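# Move skirt from hanger into basket, rehang the hanger

## Task

Remove the skirt from its hanger and set it down gently into the basket. The task can fail if the skirt, or one third or more of it, is released so that it falls in from above the basket's rim, even when one gripper still holds some of it. The whole skirt must finish inside the basket, and any cloth draped over the rim costs score. Put the hanger back on the rail, and leave the rack standing upright.

## Robot and tools

ROBOT. Two arms, left_arm and right_arm, each with six joints and a gripper. Joint order, used everywhere: waist, shoulder, elbow, wrist pitch, wrist yaw, wrist roll. Stated ranges in radians: waist -2.618 to 3.054, shoulder 0.000 to 3.142, elbow 0.000 to 3.142, wrist pitch -1.571 to 1.571, wrist yaw -1.571 to 1.571, wrist roll -2.094 to 2.094. True ends may differ by up to 0.059. Calibrated bases in the scene frame: left_arm at (-0.032, +0.234, +0.016) m, right_arm at (+0.035, -0.365, +0.026) m, both turned almost nothing about z.

FRAMES. Scene frame: origin at table-top height, halfway between the two nominal bases; +x points out over the table, +z up, left_arm sits on the +y side (image left/right do not follow arm names). Each arm's end_effector_position (m) and end_effector_quat_wxyz, and its wrist camera pose, are given in that arm's own base frame. Fixed cameras and the table use the scene frame. The gripper's fingers point along its +z and close along its y; the reported point lies between the pads, about 1 cm short of the tips. Reported hand poses may be a few cm off, more when stretched.

ROW FORMAT. Every movement command is built from rows of 14 numbers, always covering both arms: left_arm's six joint angles then its opening, then right_arm's six angles then its opening. Angles are absolute target angles in radians (not offsets), same convention as Joint positions. Opening runs -1 (closed) to +1 (fully open); between those the fingers go to where grip_measured would read that value. To keep a gripper unchanged, repeat its current command; 0 is a real command (half open). To hold a still joint, resend its Joint targets value.

TOOLS.
- execute_actions(actions, cameras): actions is a list of actions; each action is a list of up to 15 rows, one per 1/30 s step; a short action repeats its last row for the remaining steps. An empty list returns full state plus all camera images. cameras: list of names, ["all"], or [].
- move(target, speed, blend, opening_speed, grip_force, blocking, cameras): target is one row or a list of up to 15 rows (absolute angles), all sharing a 10 s budget. speed: rad/s for the joint with the longest way, 0.01 to 12.57, default 0.5; one value or one per target. blend: rad, corner rounding for intermediate targets; 0 means stop at each. opening_speed: rate of gripper command change per second on the -1..+1 scale, at least 0.2; use it to close gently. grip_force: newtons per pad, 10 to 50, one value or one per arm; persists; lower force closes slowly. blocking=false returns after about 0.5 s while motion continues; a new move then replaces it. Joints move in lockstep, so hands trace curves; no collision avoidance.
- wait(seconds 0 to 10, cameras): let time pass holding the last command.
- stop(cameras): brake the running move.
- zoom_image(camera, region): region [x0, y0, x1, y1] in image pixels from top-left, at most 504 by 504, on a camera from the newest images.
- finished_scene(scene): ends scene 1 or 2 permanently; later calls in that reply go to the next scene.

Cameras: cam_head_left, cam_head_right, cam_high, cam_low, cam_left_wrist, cam_right_wrist, each 672x504. Calibration (K, distortion, T_world_to_cam) is supplied; fixed cameras may have shifted slightly, wrist cameras may lag during motion.

LIMITS. A call is rejected if a target is more than 0.059 rad beyond a stated end and further out than the current angle; targets past the real end get clipped, shown by "joint sent to its limit". Per control step a joint target may lead its measured angle by at most 0.339 rad (waist, shoulder, elbow) or 2.2 (wrist joints); if targets would shift a gripper over 200 mm, that arm's targets are scaled back. Far goals therefore need several actions.

RESULTS. Joint positions and Joint velocities: per arm, six joints then pad gap (m; 0.094 fully open). Joint targets: what joints are currently driven toward. Tool commands: current gripper commands. grip_measured: opening on the command scale; empty it reads slightly wide, and it keeps following the command even after contact, so it does not reveal touch. Joint torques: total drive output including arm weight, positive toward larger angles, noisy, joints 1-3 wrap at ±28 N m. "joint command not followed": the clearance check altered some steps. Action calls also list joint positions at some steps. A move adds a "move:" line: done, off_target (resting more than 0.035 rad away), moving, held, or fault, plus limits=held if steps were withheld; neither done nor off_target tells you about contact. MOTOR HOT appears at 75 °C; at 90 °C an OVER-TEMPERATURE FAULT folds that arm and disables it; at 100 °C it collapses. Holding weight, reaching far, or pushing against something heats motors, even while you think.

AVOID. Dropping the skirt into the basket from above the rim; leaving cloth over the rim; knocking the rack over or anything off the table; striking fixed or heavy things; fast contacts; the grippers or arms touching or squeezing each other (can end the scene); needless stops and long idle thinking, since simulated time runs during replies. Loose objects may occasionally be nudged by the scene.

Each tool is called after "Emit:" by a JSON object that holds its "fn" and its "kwargs", one argument or row to a line.

## Session

Emit:
{"fn": "execute_actions", "kwargs": {
  "actions": []
}}

Scene clock: 0.00 s.
left_arm: end_effector_position=(+0.1985, -0.2608, +0.4843) grip_measured=-0.842 end_effector_quat_wxyz=(+0.514, +0.320, +0.768, -0.208) | right_arm: end_effector_position=(+0.3838, +0.0010, +0.4071) grip_measured=+1.000 end_effector_quat_wxyz=(+0.707, +0.000, +0.707, +0.000)
Joint positions: left_arm=[-1.068 1.327 2.05 -1.134 -0.265 -0.103 0.007] | right_arm=[0 1.047 1.047 0 0 0 0.094]
Joint velocities: within noise
Joint torques (N m): no reading
Motor temperatures (°C): left_arm=[27 30 33 32 24 27 24] | right_arm=[27 28 33 31 24 25 25]
Heat: left arm: 33 °C; right arm: 33 °C.
Joint targets: left_arm=[-1.068 1.320 2.059 -1.098 -0.268 -0.104] | right_arm=[0.000 1.040 1.057 0.002 0.000 0.000]
Tool commands: left_gripper/opening=-1.0 right_gripper/opening=+1.0

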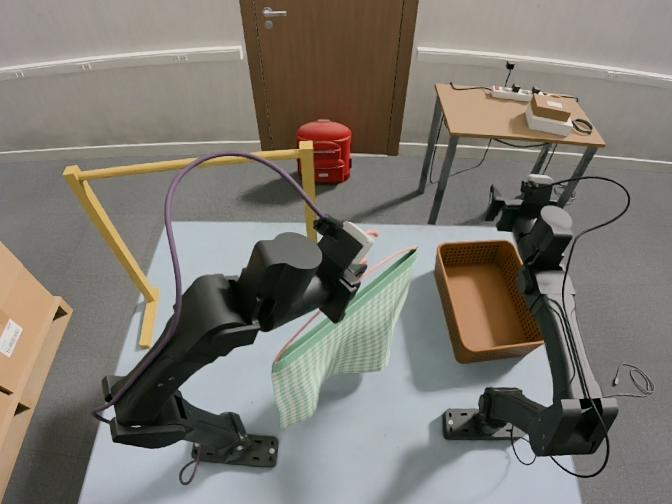

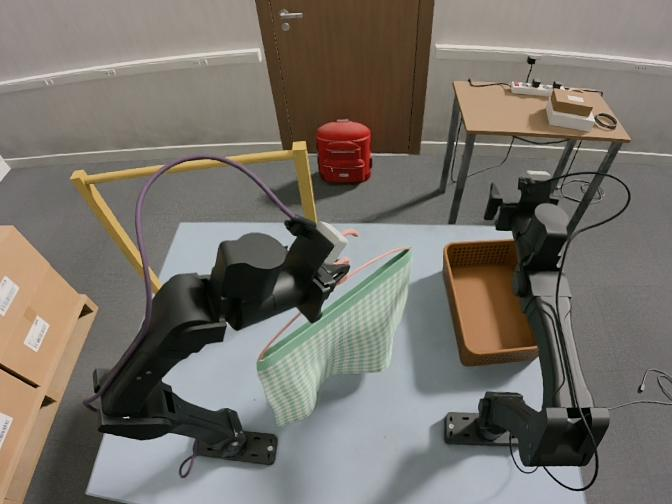

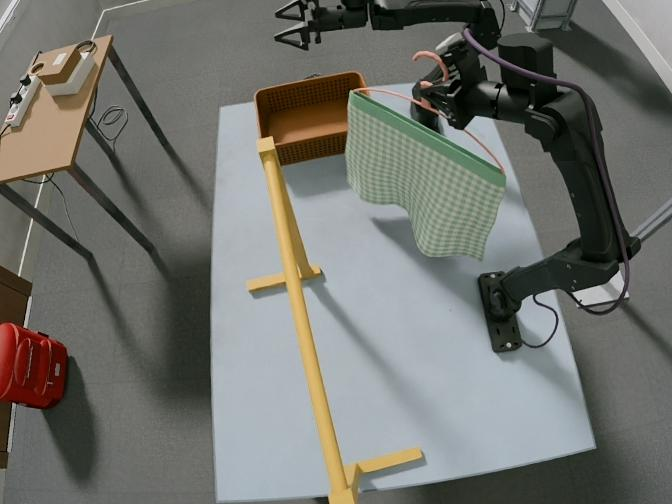

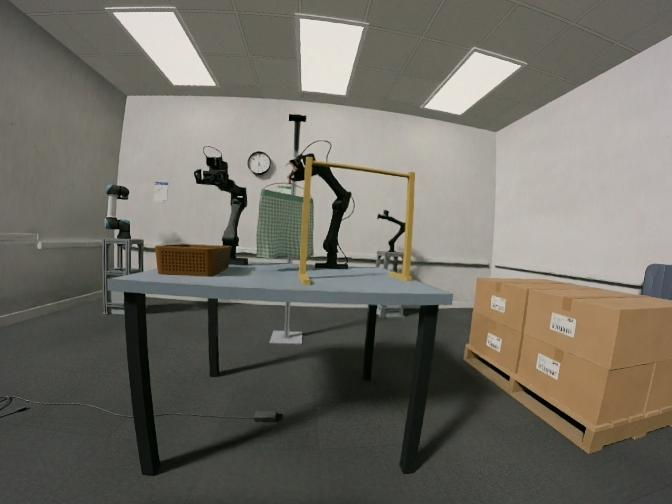

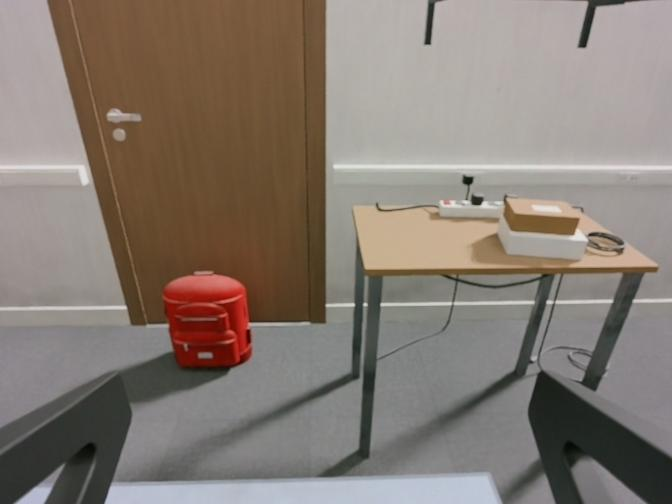

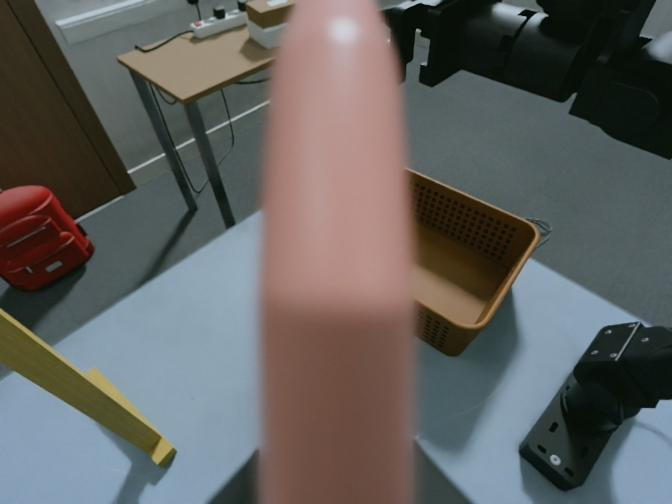

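Emit:
{"fn": "zoom_image", "kwargs": {
  "camera": "cam_high",
  "region": [320, 30, 540, 270]
}}

Emit:
{"fn": "zoom_image", "kwargs": {
  "camera": "cam_head_left",
  "region": [250, 210, 450, 440]
}}

Emit:
{"fn": "zoom_image", "kwargs": {
  "camera": "cam_low",
  "region": [230, 140, 430, 300]
}}

Emit:
{"fn": "zoom_image", "kwargs": {
  "camera": "cam_head_right",
  "region": [250, 200, 450, 440]
}}

Scaled by 2.100.

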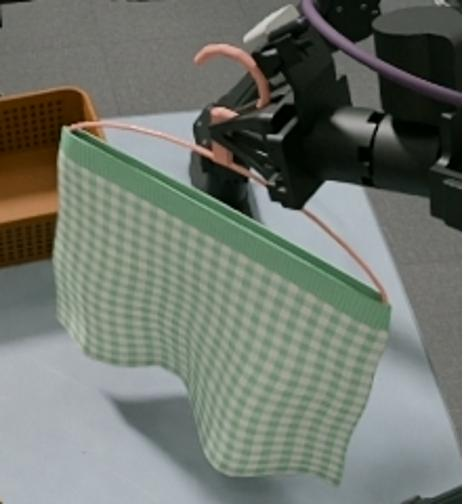

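Scaled by 2.191.

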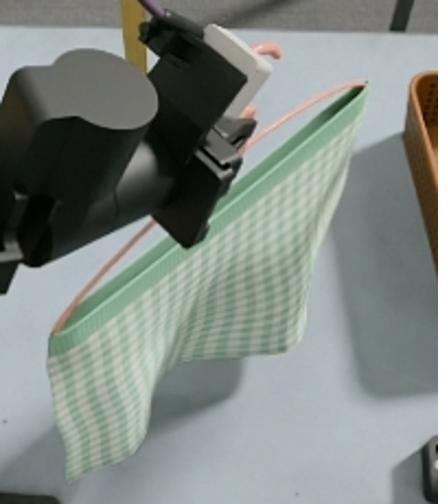

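Scaled by 2.520.

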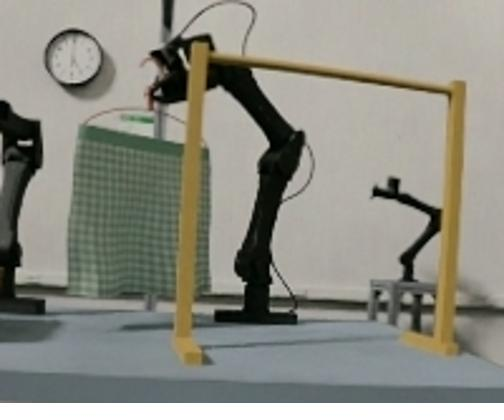

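Scaled by 2.100.

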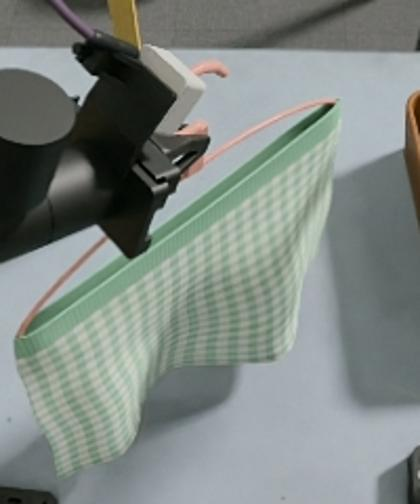

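Emit:
{"fn": "move", "kwargs": {
  "target": [-0.194,1.835,2.265,-1.173,0.966,0.647,-1,-0.129,1.32,0.538,0.782,-1.329,0,1],
  "speed": 0.6,
  "cameras": ["all"]
}}

Scene clock: 64.07 s.
left_arm: end_effector_position=(+0.3809, -0.2206, +0.3977) grip_measured=-0.842 end_effector_quat_wxyz=(+0.426, +0.492, +0.686, -0.327) | right_arm: end_effector_position=(+0.3049, +0.1404, +0.2491) grip_measured=+1.000 end_effector_quat_wxyz=(+0.586, -0.402, +0.581, +0.398)
Joint positions: left_arm=[-0.193 1.827 2.223 -1.18 0.928 0.642 0.007] | right_arm=[-0.12 1.312 0.55 0.771 -1.322 0 0.094]
Joint torques (N m): left_arm=[0.01 -7.62 10.21 1.55 0.65 0.02] | right_arm=[-0.79 -3.6 5.2 1.39 -0.11 -0.02]
Motor temperatures (°C): left_arm=[27 30 36 40 24 27 26] | right_arm=[27 27 36 35 24 25 25]
Heat: left arm: 40 °C; right arm: 36 °C.
Joint targets: left_arm=[-0.194 1.835 2.265 -1.173 0.966 0.647] | right_arm=[-0.129 1.320 0.538 0.782 -1.329 0.000]
move: off_target (left_arm); left_arm: the elbow is farthest, 0.042 rad from its target
camera_calibration:
cam_left_wrist: T_world_to_cam=[[-0.953347, -0.300335, 0.0304517, 0.285728], [-0.251459, 0.734264, -0.630575, 0.544058], [0.167024, -0.608815, -0.77553, 0.196626], [0, 0, 0, 1]] pos_world=[0.376365, -0.193959, 0.486858]
cam_right_wrist: T_world_to_cam=[[0.936202, -0.350773, 0.0220023, -0.243219], [-0.134175, -0.414564, -0.900074, 0.358994], [0.324843, 0.839699, -0.435181, -0.0168322], [0, 0, 0, 1]] pos_world=[0.281338, 0.0776453, 0.321147]

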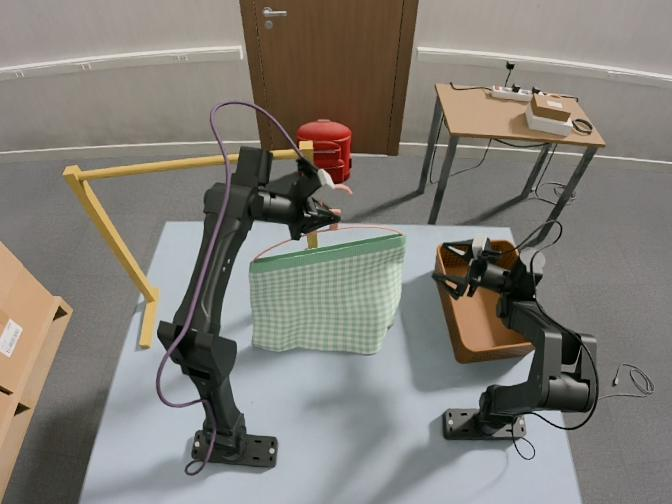

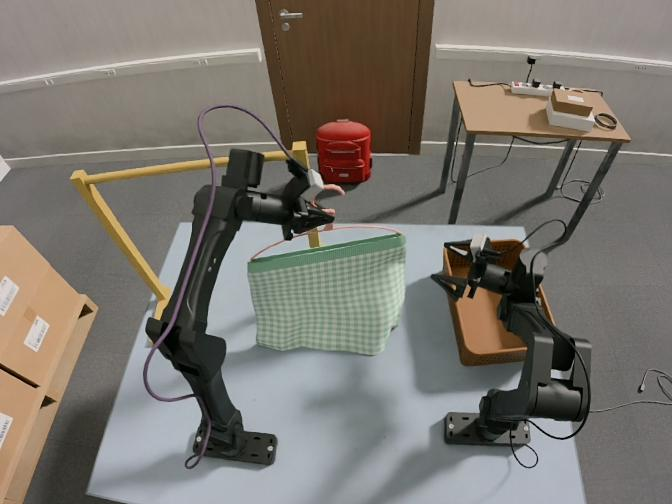

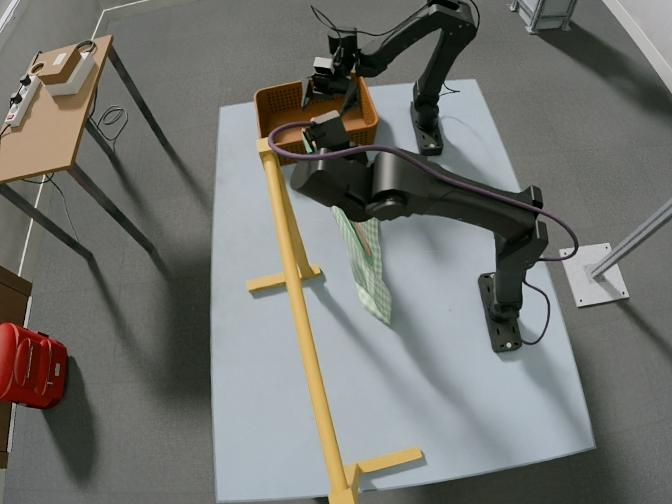

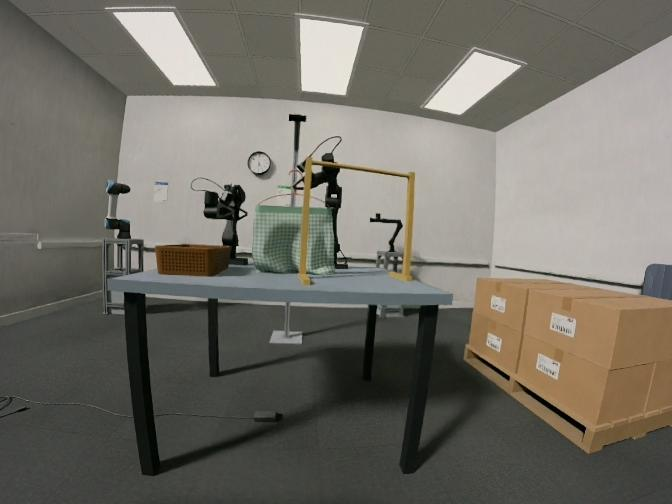

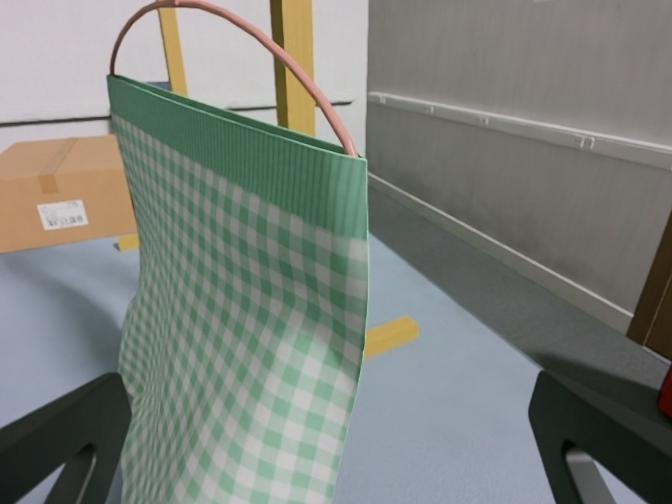

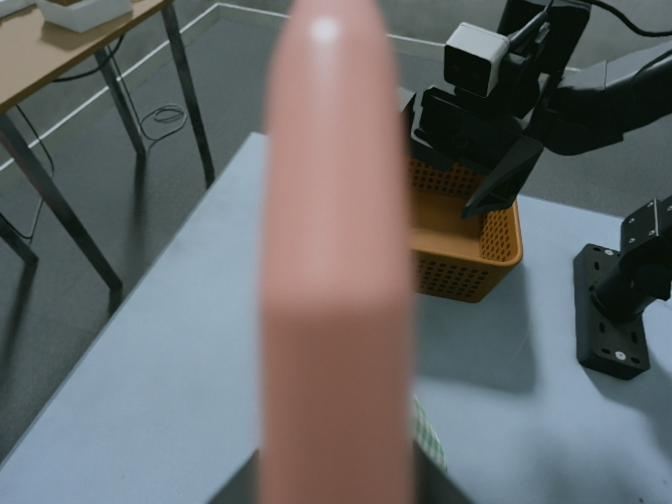

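Emit:
{"fn": "move", "kwargs": {
  "target": [-0.194,1.835,2.265,-1.173,0.966,0.647,-1,0.261,1.527,0.665,0.862,-0.939,0,1],
  "speed": 0.5,
  "cameras": ["cam_right_wrist","cam_head_left","cam_head_right"]
}}

Scene clock: 68.67 s.
left_arm: end_effector_position=(+0.3809, -0.2206, +0.3977) grip_measured=-0.842 end_effector_quat_wxyz=(+0.426, +0.492, +0.685, -0.327) | right_arm: end_effector_position=(+0.3334, +0.2401, +0.2261) grip_measured=+1.000 end_effector_quat_wxyz=(+0.573, -0.396, +0.593, +0.404)
Joint positions: left_arm=[-0.193 1.827 2.223 -1.18 0.928 0.642 0.007] | right_arm=[0.258 1.515 0.635 0.85 -0.945 0 0.094]
Joint torques (N m): left_arm=[-0.02 -7.62 10.22 1.55 0.65 0] | right_arm=[0.16 -5.2 8.98 1.58 0.04 0.03]
Heat: left arm: 39 °C; right arm: 36 °C.
Joint targets: left_arm=[-0.194 1.835 2.265 -1.173 0.966 0.647] | right_arm=[0.261 1.527 0.665 0.862 -0.939 0.000]
move: off_target (left_arm); left_arm: the elbow is farthest, 0.042 rad from its target
camera_calibration:
cam_right_wrist: T_world_to_cam=[[0.936637, -0.350104, -0.01175, -0.227128], [-0.168452, -0.420745, -0.891402, 0.394408], [0.30714, 0.8369, -0.453061, -0.109126], [0, 0, 0, 1]] pos_world=[0.312692, 0.177755, 0.299467]
Images, in order (width x height): cam_head_left 672x504, cam_head_right 672x504, cam_right_wrist 672x504.

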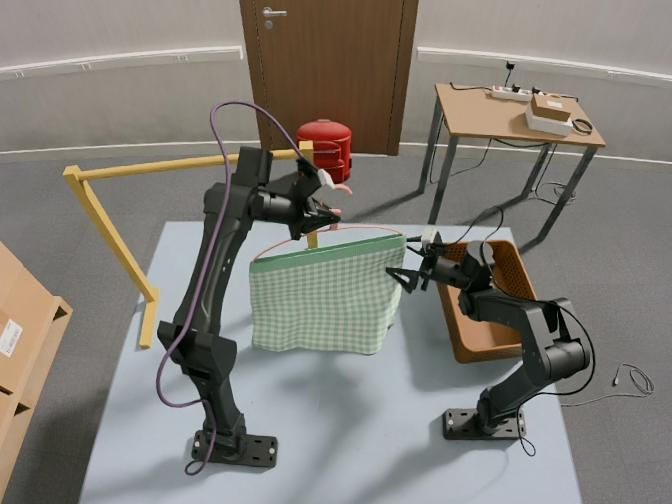

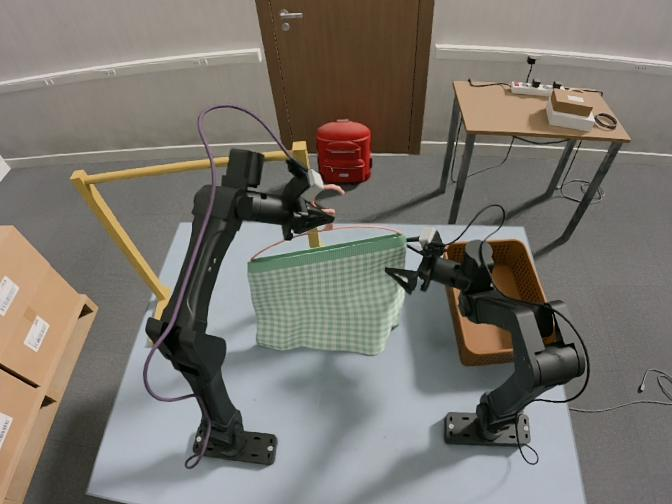

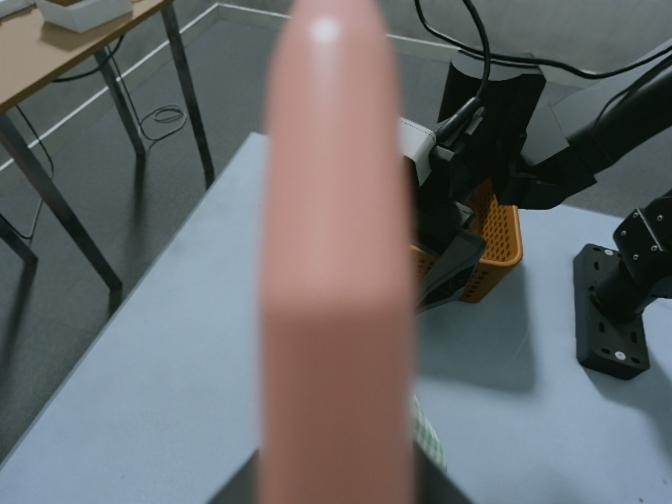

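Emit:
{"fn": "zoom_image", "kwargs": {
  "camera": "cam_head_left",
  "region": [360, 210, 480, 310]
}}

Emit:
{"fn": "execute_actions", "kwargs": {
  "actions": [],
  "cameras": ["cam_left_wrist","cam_low"]
}}

Scaled by 4.200.

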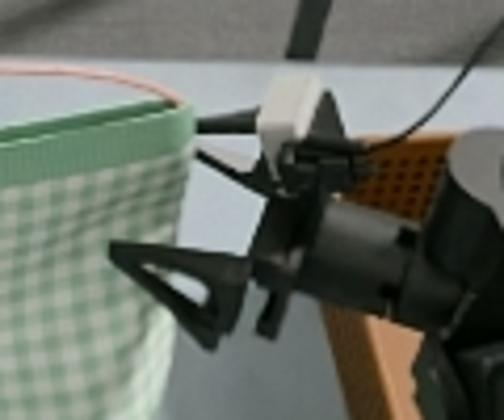

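Scene clock: 70.00 s.
left_arm: end_effector_position=(+0.3809, -0.2206, +0.3977) grip_measured=-0.842 end_effector_quat_wxyz=(+0.426, +0.492, +0.685, -0.327) | right_arm: end_effector_position=(+0.3335, +0.2401, +0.2261) grip_measured=+1.000 end_effector_quat_wxyz=(+0.573, -0.396, +0.593, +0.403)
Joint positions: left_arm=[-0.193 1.827 2.223 -1.18 0.928 0.642 0.007] | right_arm=[0.258 1.515 0.635 0.85 -0.944 0 0.094]
Joint velocities: within noise
Joint torques (N m): left_arm=[0.01 -7.64 10.18 1.55 0.66 0.01] | right_arm=[0.32 -5.09 8.96 1.63 -0.02 -0.01]
Motor temperatures (°C): left_arm=[27 30 38 39 24 27 26] | right_arm=[27 27 36 35 24 25 25]
Heat: left arm: 39 °C; right arm: 36 °C.
Joint targets: left_arm=[-0.194 1.835 2.265 -1.173 0.966 0.647] | right_arm=[0.261 1.527 0.665 0.862 -0.939 0.000]
Tool commands: left_gripper/opening=-1.0 right_gripper/opening=+1.0
camera_calibration:
cam_left_wrist: T_world_to_cam=[[-0.953455, -0.300013, 0.0302558, 0.285927], [-0.251055, 0.734255, -0.630746, 0.543989], [0.167017, -0.608984, -0.775399, 0.196532], [0, 0, 0, 1]] pos_world=[0.376365, -0.19396, 0.486859]
Images, in order (width x height): cam_low 672x504, cam_left_wrist 672x504.

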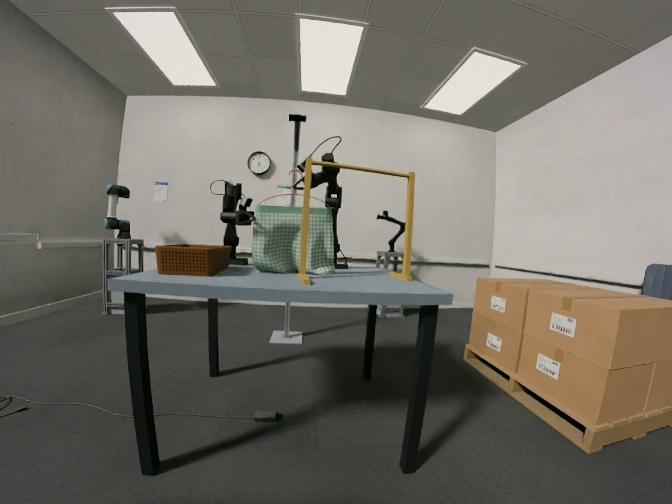

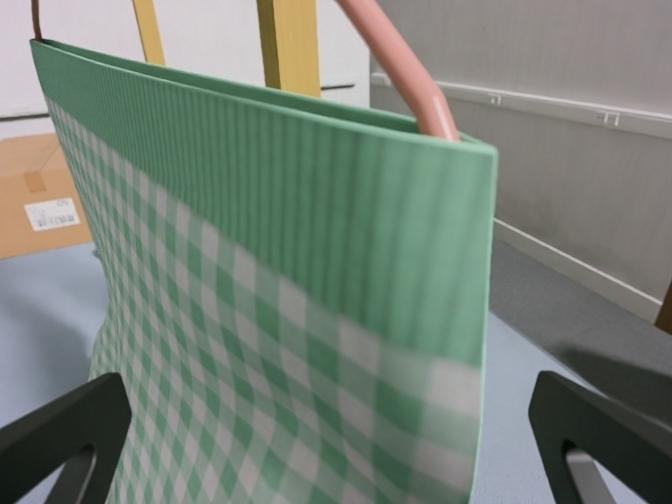

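Emit:
{"fn": "move", "kwargs": {
  "target": [-0.194,1.835,2.265,-1.173,0.966,0.647,-1,0.261,1.527,0.665,0.862,-0.939,0,-1],
  "opening_speed": 1.5,
  "cameras": ["cam_left_wrist","cam_head_left","cam_head_right"]
}}

Scene clock: 73.07 s.
left_arm: end_effector_position=(+0.3795, -0.2204, +0.3996) grip_measured=-0.842 end_effector_quat_wxyz=(+0.427, +0.493, +0.684, -0.328) | right_arm: end_effector_position=(+0.3362, +0.2390, +0.2258) grip_measured=-0.970 end_effector_quat_wxyz=(+0.576, -0.392, +0.597, +0.399)
Joint positions: left_arm=[-0.192 1.827 2.23 -1.187 0.933 0.646 0.007] | right_arm=[0.258 1.516 0.635 0.85 -0.929 0 0.001]
Joint torques (N m): left_arm=[-0.13 -7.58 9.54 1.61 0.6 -0.05] | right_arm=[0.18 -5.38 8.87 1.61 -0.15 0.02]
Heat: left arm: 39 °C; right arm: 36 °C.
Joint targets: left_arm=[-0.194 1.835 2.265 -1.173 0.966 0.647] | right_arm=[0.261 1.527 0.665 0.862 -0.939 0.000]
move: done
camera_calibration:
cam_left_wrist: T_world_to_cam=[[-0.954619, -0.296403, 0.0291241, 0.286249], [-0.247064, 0.733496, -0.6332, 0.544023], [0.16632, -0.61166, -0.77344, 0.197203], [0, 0, 0, 1]] pos_world=[0.374868, -0.193573, 0.488663]
Images, in order (width x height): cam_head_left 672x504, cam_head_right 672x504, cam_left_wrist 672x504.

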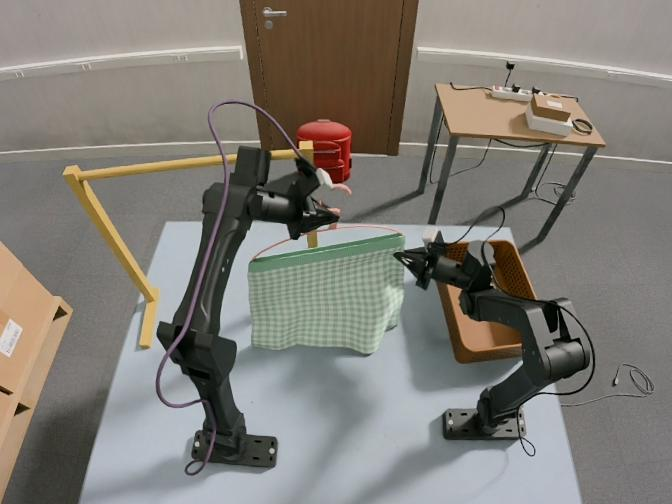

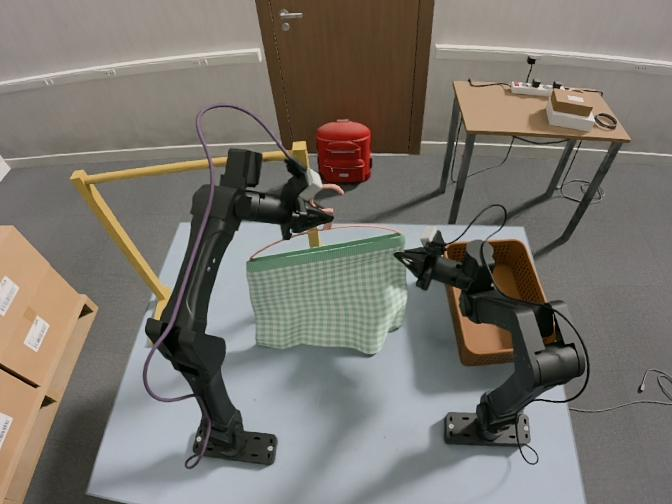

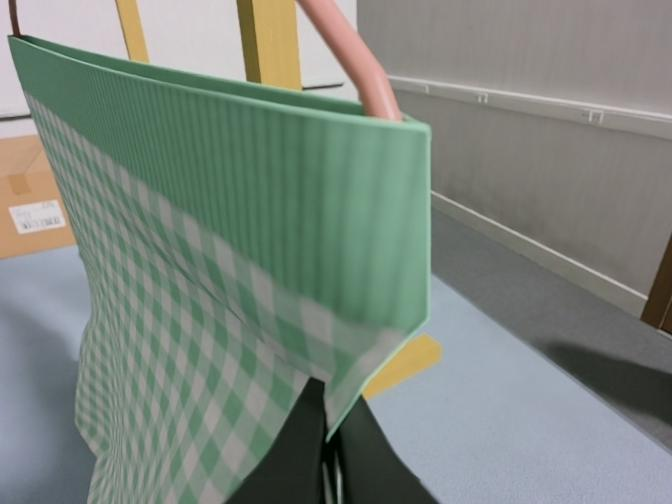

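Emit:
{"fn": "move", "kwargs": {
  "target": [-0.194,1.835,2.265,-1.173,0.966,0.647,-1,0.261,1.876,0.534,1.342,-0.939,0,-1],
  "speed": 0.35,
  "cameras": ["cam_left_wrist","cam_head_left","cam_head_right","cam_low"]
}}

Scene clock: 76.43 s.
left_arm: end_effector_position=(+0.3827, -0.2239, +0.3977) grip_measured=-0.842 end_effector_quat_wxyz=(+0.428, +0.496, +0.677, -0.336) | right_arm: end_effector_position=(+0.3364, +0.2449, +0.1510) grip_measured=-0.974 end_effector_quat_wxyz=(+0.583, -0.408, +0.575, +0.405)
Joint positions: left_arm=[-0.193 1.843 2.23 -1.172 0.955 0.65 0.007] | right_arm=[0.264 1.864 0.542 1.334 -0.96 0 0.001]
Joint torques (N m): left_arm=[-0.05 -8.99 9.63 1.46 0.39 -0.08] | right_arm=[-0.42 -6.52 3.6 1.56 0.19 -0.01]
Heat: left arm: 39 °C; right arm: 35 °C.
Joint targets: left_arm=[-0.194 1.835 2.265 -1.173 0.966 0.647] | right_arm=[0.261 1.876 0.534 1.342 -0.939 0.000]
move: done
camera_calibration:
cam_left_wrist: T_world_to_cam=[[-0.959885, -0.278511, 0.0324484, 0.29301], [-0.233255, 0.728925, -0.64363, 0.543926], [0.155605, -0.62538, -0.764648, 0.190665], [0, 0, 0, 1]] pos_world=[0.378461, -0.195637, 0.486372]
Images, in order (width x height): cam_head_left 672x504, cam_head_right 672x504, cam_low 672x504, cam_left_wrist 672x504.

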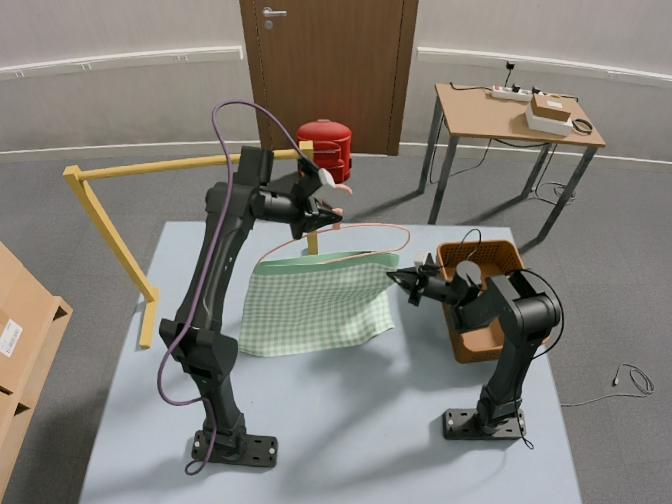

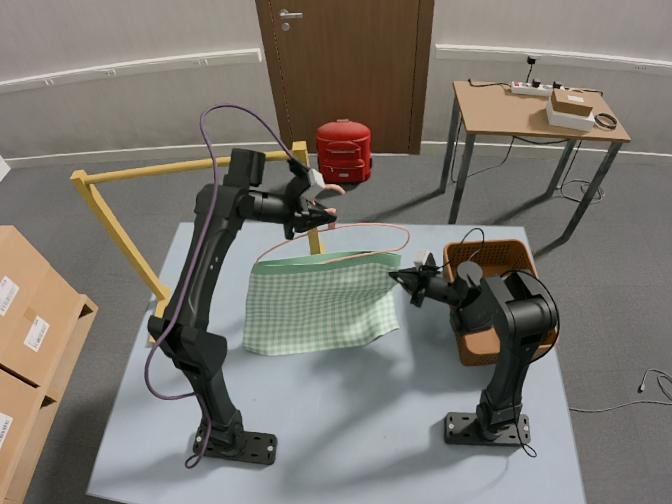

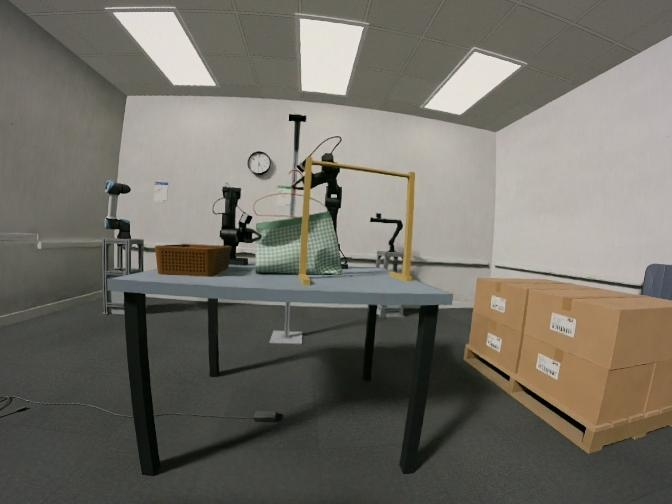

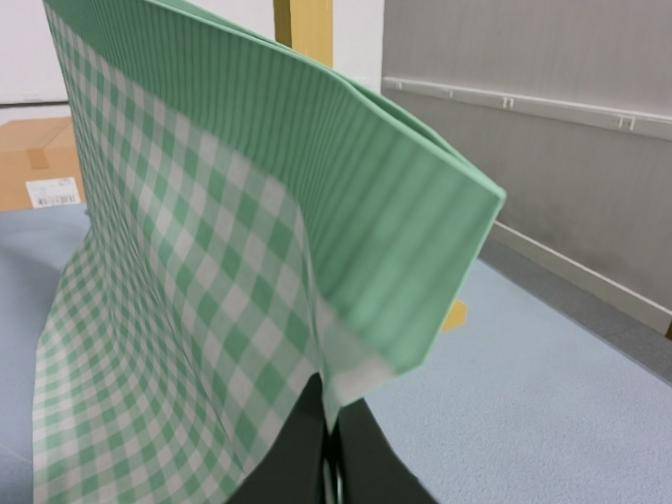

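Emit:
{"fn": "move", "kwargs": {
  "target": [
    [-0.183,1.60,1.707,-0.117,1.009,0.087,-1,0.261,1.876,0.534,1.342,-0.939,0,-1],
    [-0.171,1.56,1.184,0.939,1.062,-0.475,-1,0.261,1.876,0.534,1.342,-0.939,0,-1]
  ],
  "speed": 0.7,
  "blend": [0.2,0],
  "cameras": ["cam_left_wrist","cam_head_left","cam_head_right","cam_high"]
}}

Scene clock: 86.37 s.
left_arm: end_effector_position=(+0.3779, -0.2273, +0.4225) grip_measured=-0.842 end_effector_quat_wxyz=(+0.628, +0.372, +0.489, -0.478) | right_arm: end_effector_position=(+0.3386, +0.2440, +0.1510) grip_measured=-0.974 end_effector_quat_wxyz=(+0.586, -0.404, +0.577, +0.401)
Joint positions: left_arm=[-0.178 1.595 1.198 0.923 1.063 -0.469 0.007] | right_arm=[0.264 1.864 0.542 1.334 -0.947 0 0.001]
Joint torques (N m): left_arm=[0.77 -10.02 6.42 1.5 -0.26 -0.11] | right_arm=[-0.2 -6.56 3.49 1.56 0.08 0.01]
Heat: left arm: 38 °C; right arm: 36 °C.
Joint targets: left_arm=[-0.171 1.560 1.184 0.939 1.062 -0.475] | right_arm=[0.261 1.876 0.534 1.342 -0.939 0.000]
move: done
camera_calibration:
cam_left_wrist: T_world_to_cam=[[-0.964657, -0.263508, -0.00045108, 0.305875], [-0.0529968, 0.195688, -0.979233, 0.513754], [0.258124, -0.9446, -0.202737, -0.14051], [0, 0, 0, 1]] pos_world=[0.358561, -0.15266, 0.474736]
Images, in order (width x height): cam_head_left 672x504, cam_head_right 672x504, cam_high 672x504, cam_left_wrist 672x504.

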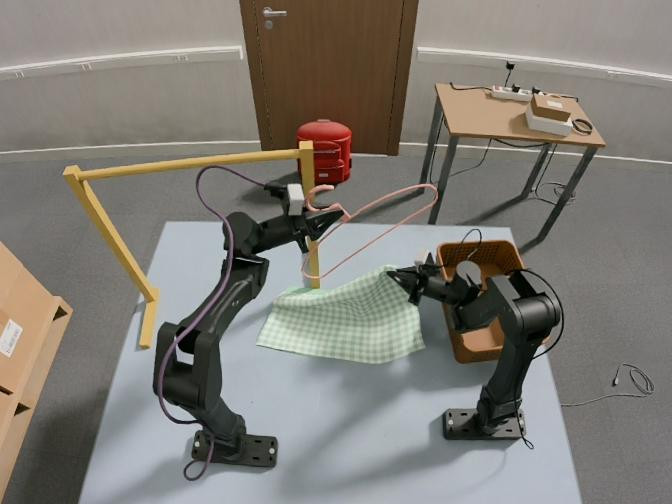

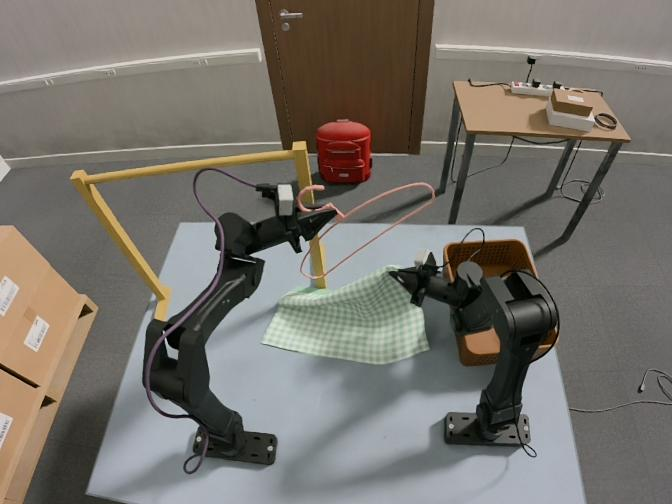

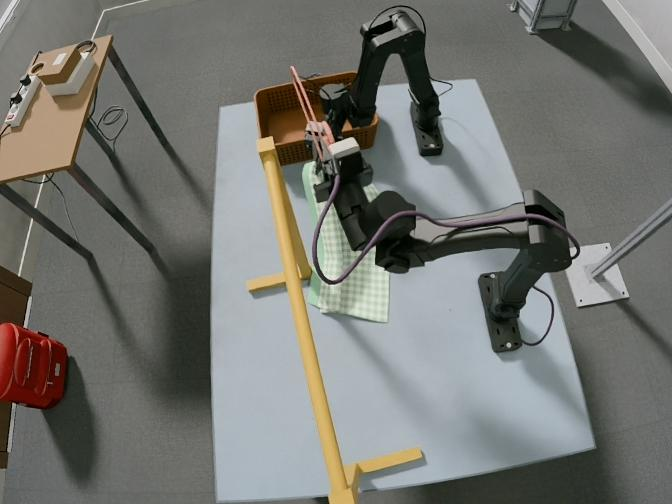

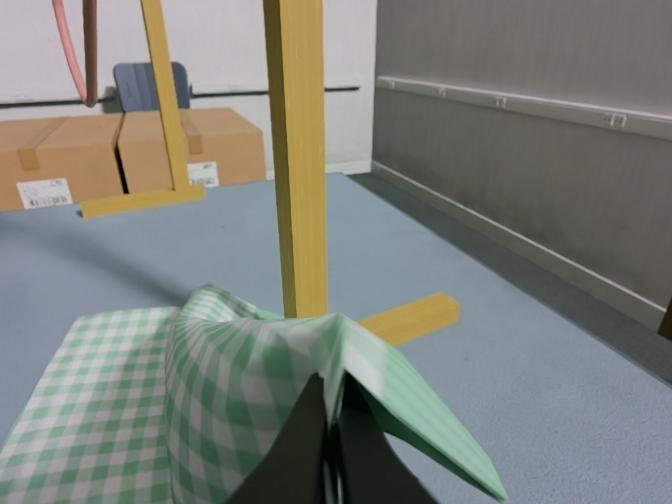

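Emit:
{"fn": "move", "kwargs": {
  "target": [
    [-1.0,1.327,2.05,-1.134,-0.2,-0.103,-1,0.261,1.876,0.534,1.342,-0.939,0,-1],
    [0.156,1.058,1.988,-1.325,0,0,-1,0.177,1.376,1.949,-0.772,-0.713,-0.131,-1]
  ],
  "speed": 0.7,
  "blend": [0.1,0],
  "cameras": ["all"]
}}

Scene clock: 107.70 s.
left_arm: end_effector_position=(+0.2184, +0.0354, +0.4862) grip_measured=-0.842 end_effector_quat_wxyz=(+0.554, -0.066, +0.829, +0.044) | right_arm: end_effector_position=(+0.3256, +0.1816, +0.5009) grip_measured=-0.974 end_effector_quat_wxyz=(+0.562, -0.322, +0.703, +0.293)
Joint positions: left_arm=[0.149 1.065 1.999 -1.327 -0.009 -0.005 0.007] | right_arm=[0.186 1.389 1.921 -0.792 -0.707 -0.12 0.001]
Joint torques (N m): left_arm=[0.73 -0.03 3.49 2.03 0.04 0.01] | right_arm=[-0.76 -5.74 8.08 1.85 -0.14 -0.13]
Heat: left arm: 39 °C; right arm: 37 °C.
Joint targets: left_arm=[0.156 1.058 1.988 -1.325 0.000 0.000] | right_arm=[0.177 1.376 1.949 -0.772 -0.713 -0.131]
move: done
camera_calibration:
cam_left_wrist: T_world_to_cam=[[0.155633, -0.987811, 0.00289731, 0.000566174], [-0.737548, -0.118153, -0.664878, 0.524082], [0.657116, 0.10134, -0.746946, 0.302157], [0, 0, 0, 1]] pos_world=[0.187895, 0.0318607, 0.574143]
cam_right_wrist: T_world_to_cam=[[0.790795, -0.610838, -0.038977, -0.128598], [-0.393905, -0.459143, -0.796258, 0.64611], [0.468489, 0.64503, -0.603701, 0.124544], [0, 0, 0, 1]] pos_world=[0.297853, 0.13777, 0.584645]

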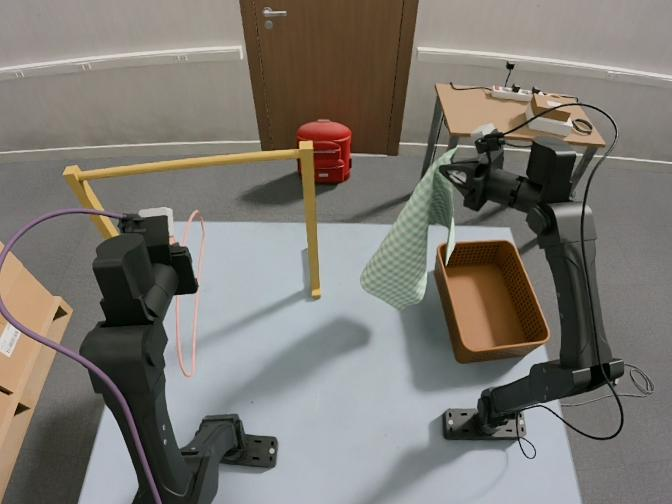

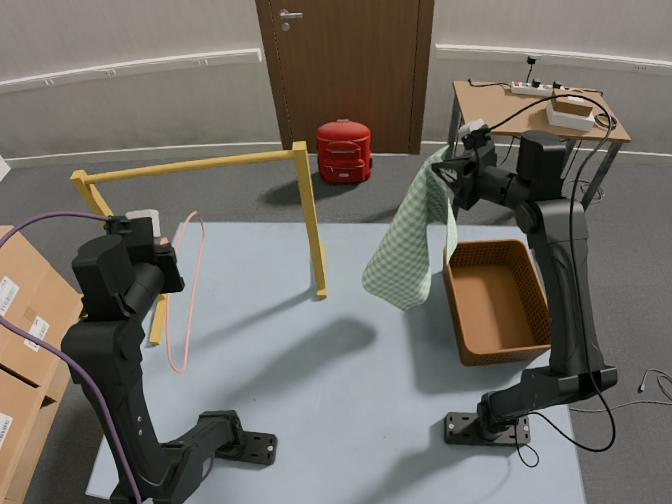

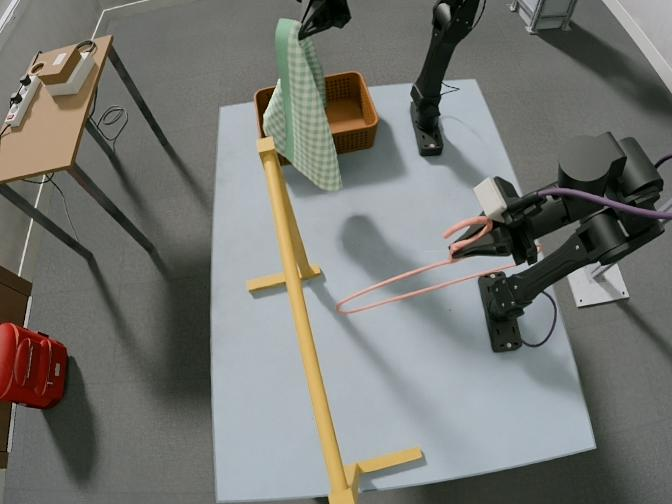

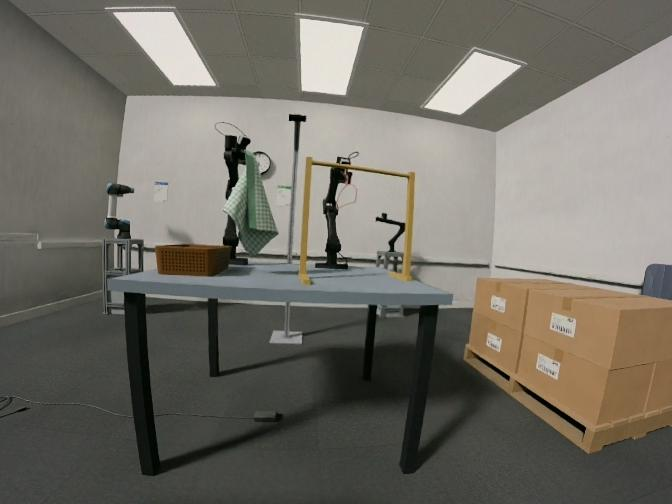

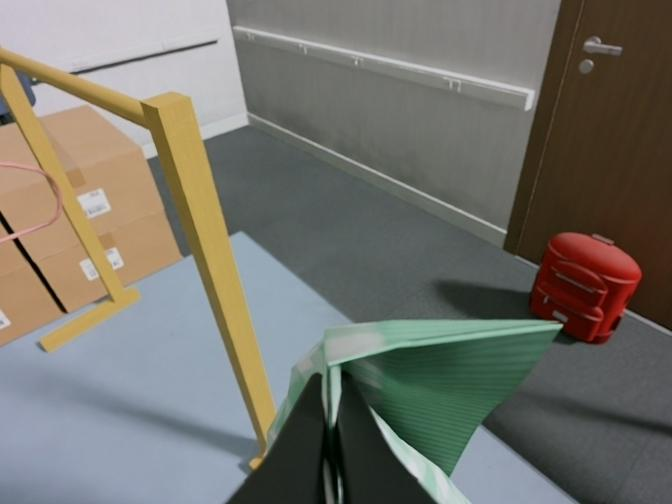

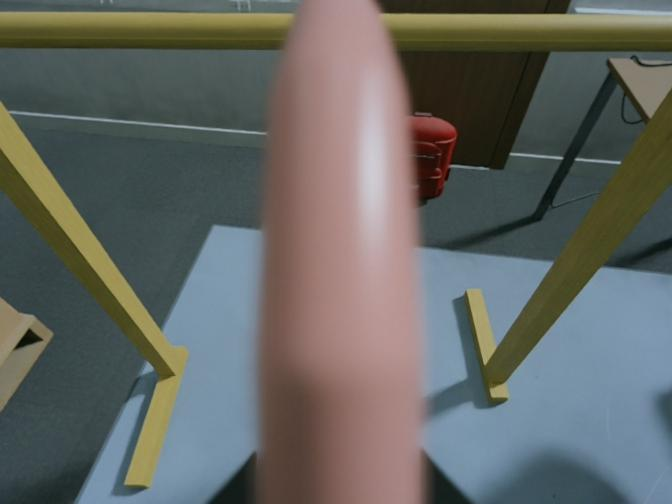

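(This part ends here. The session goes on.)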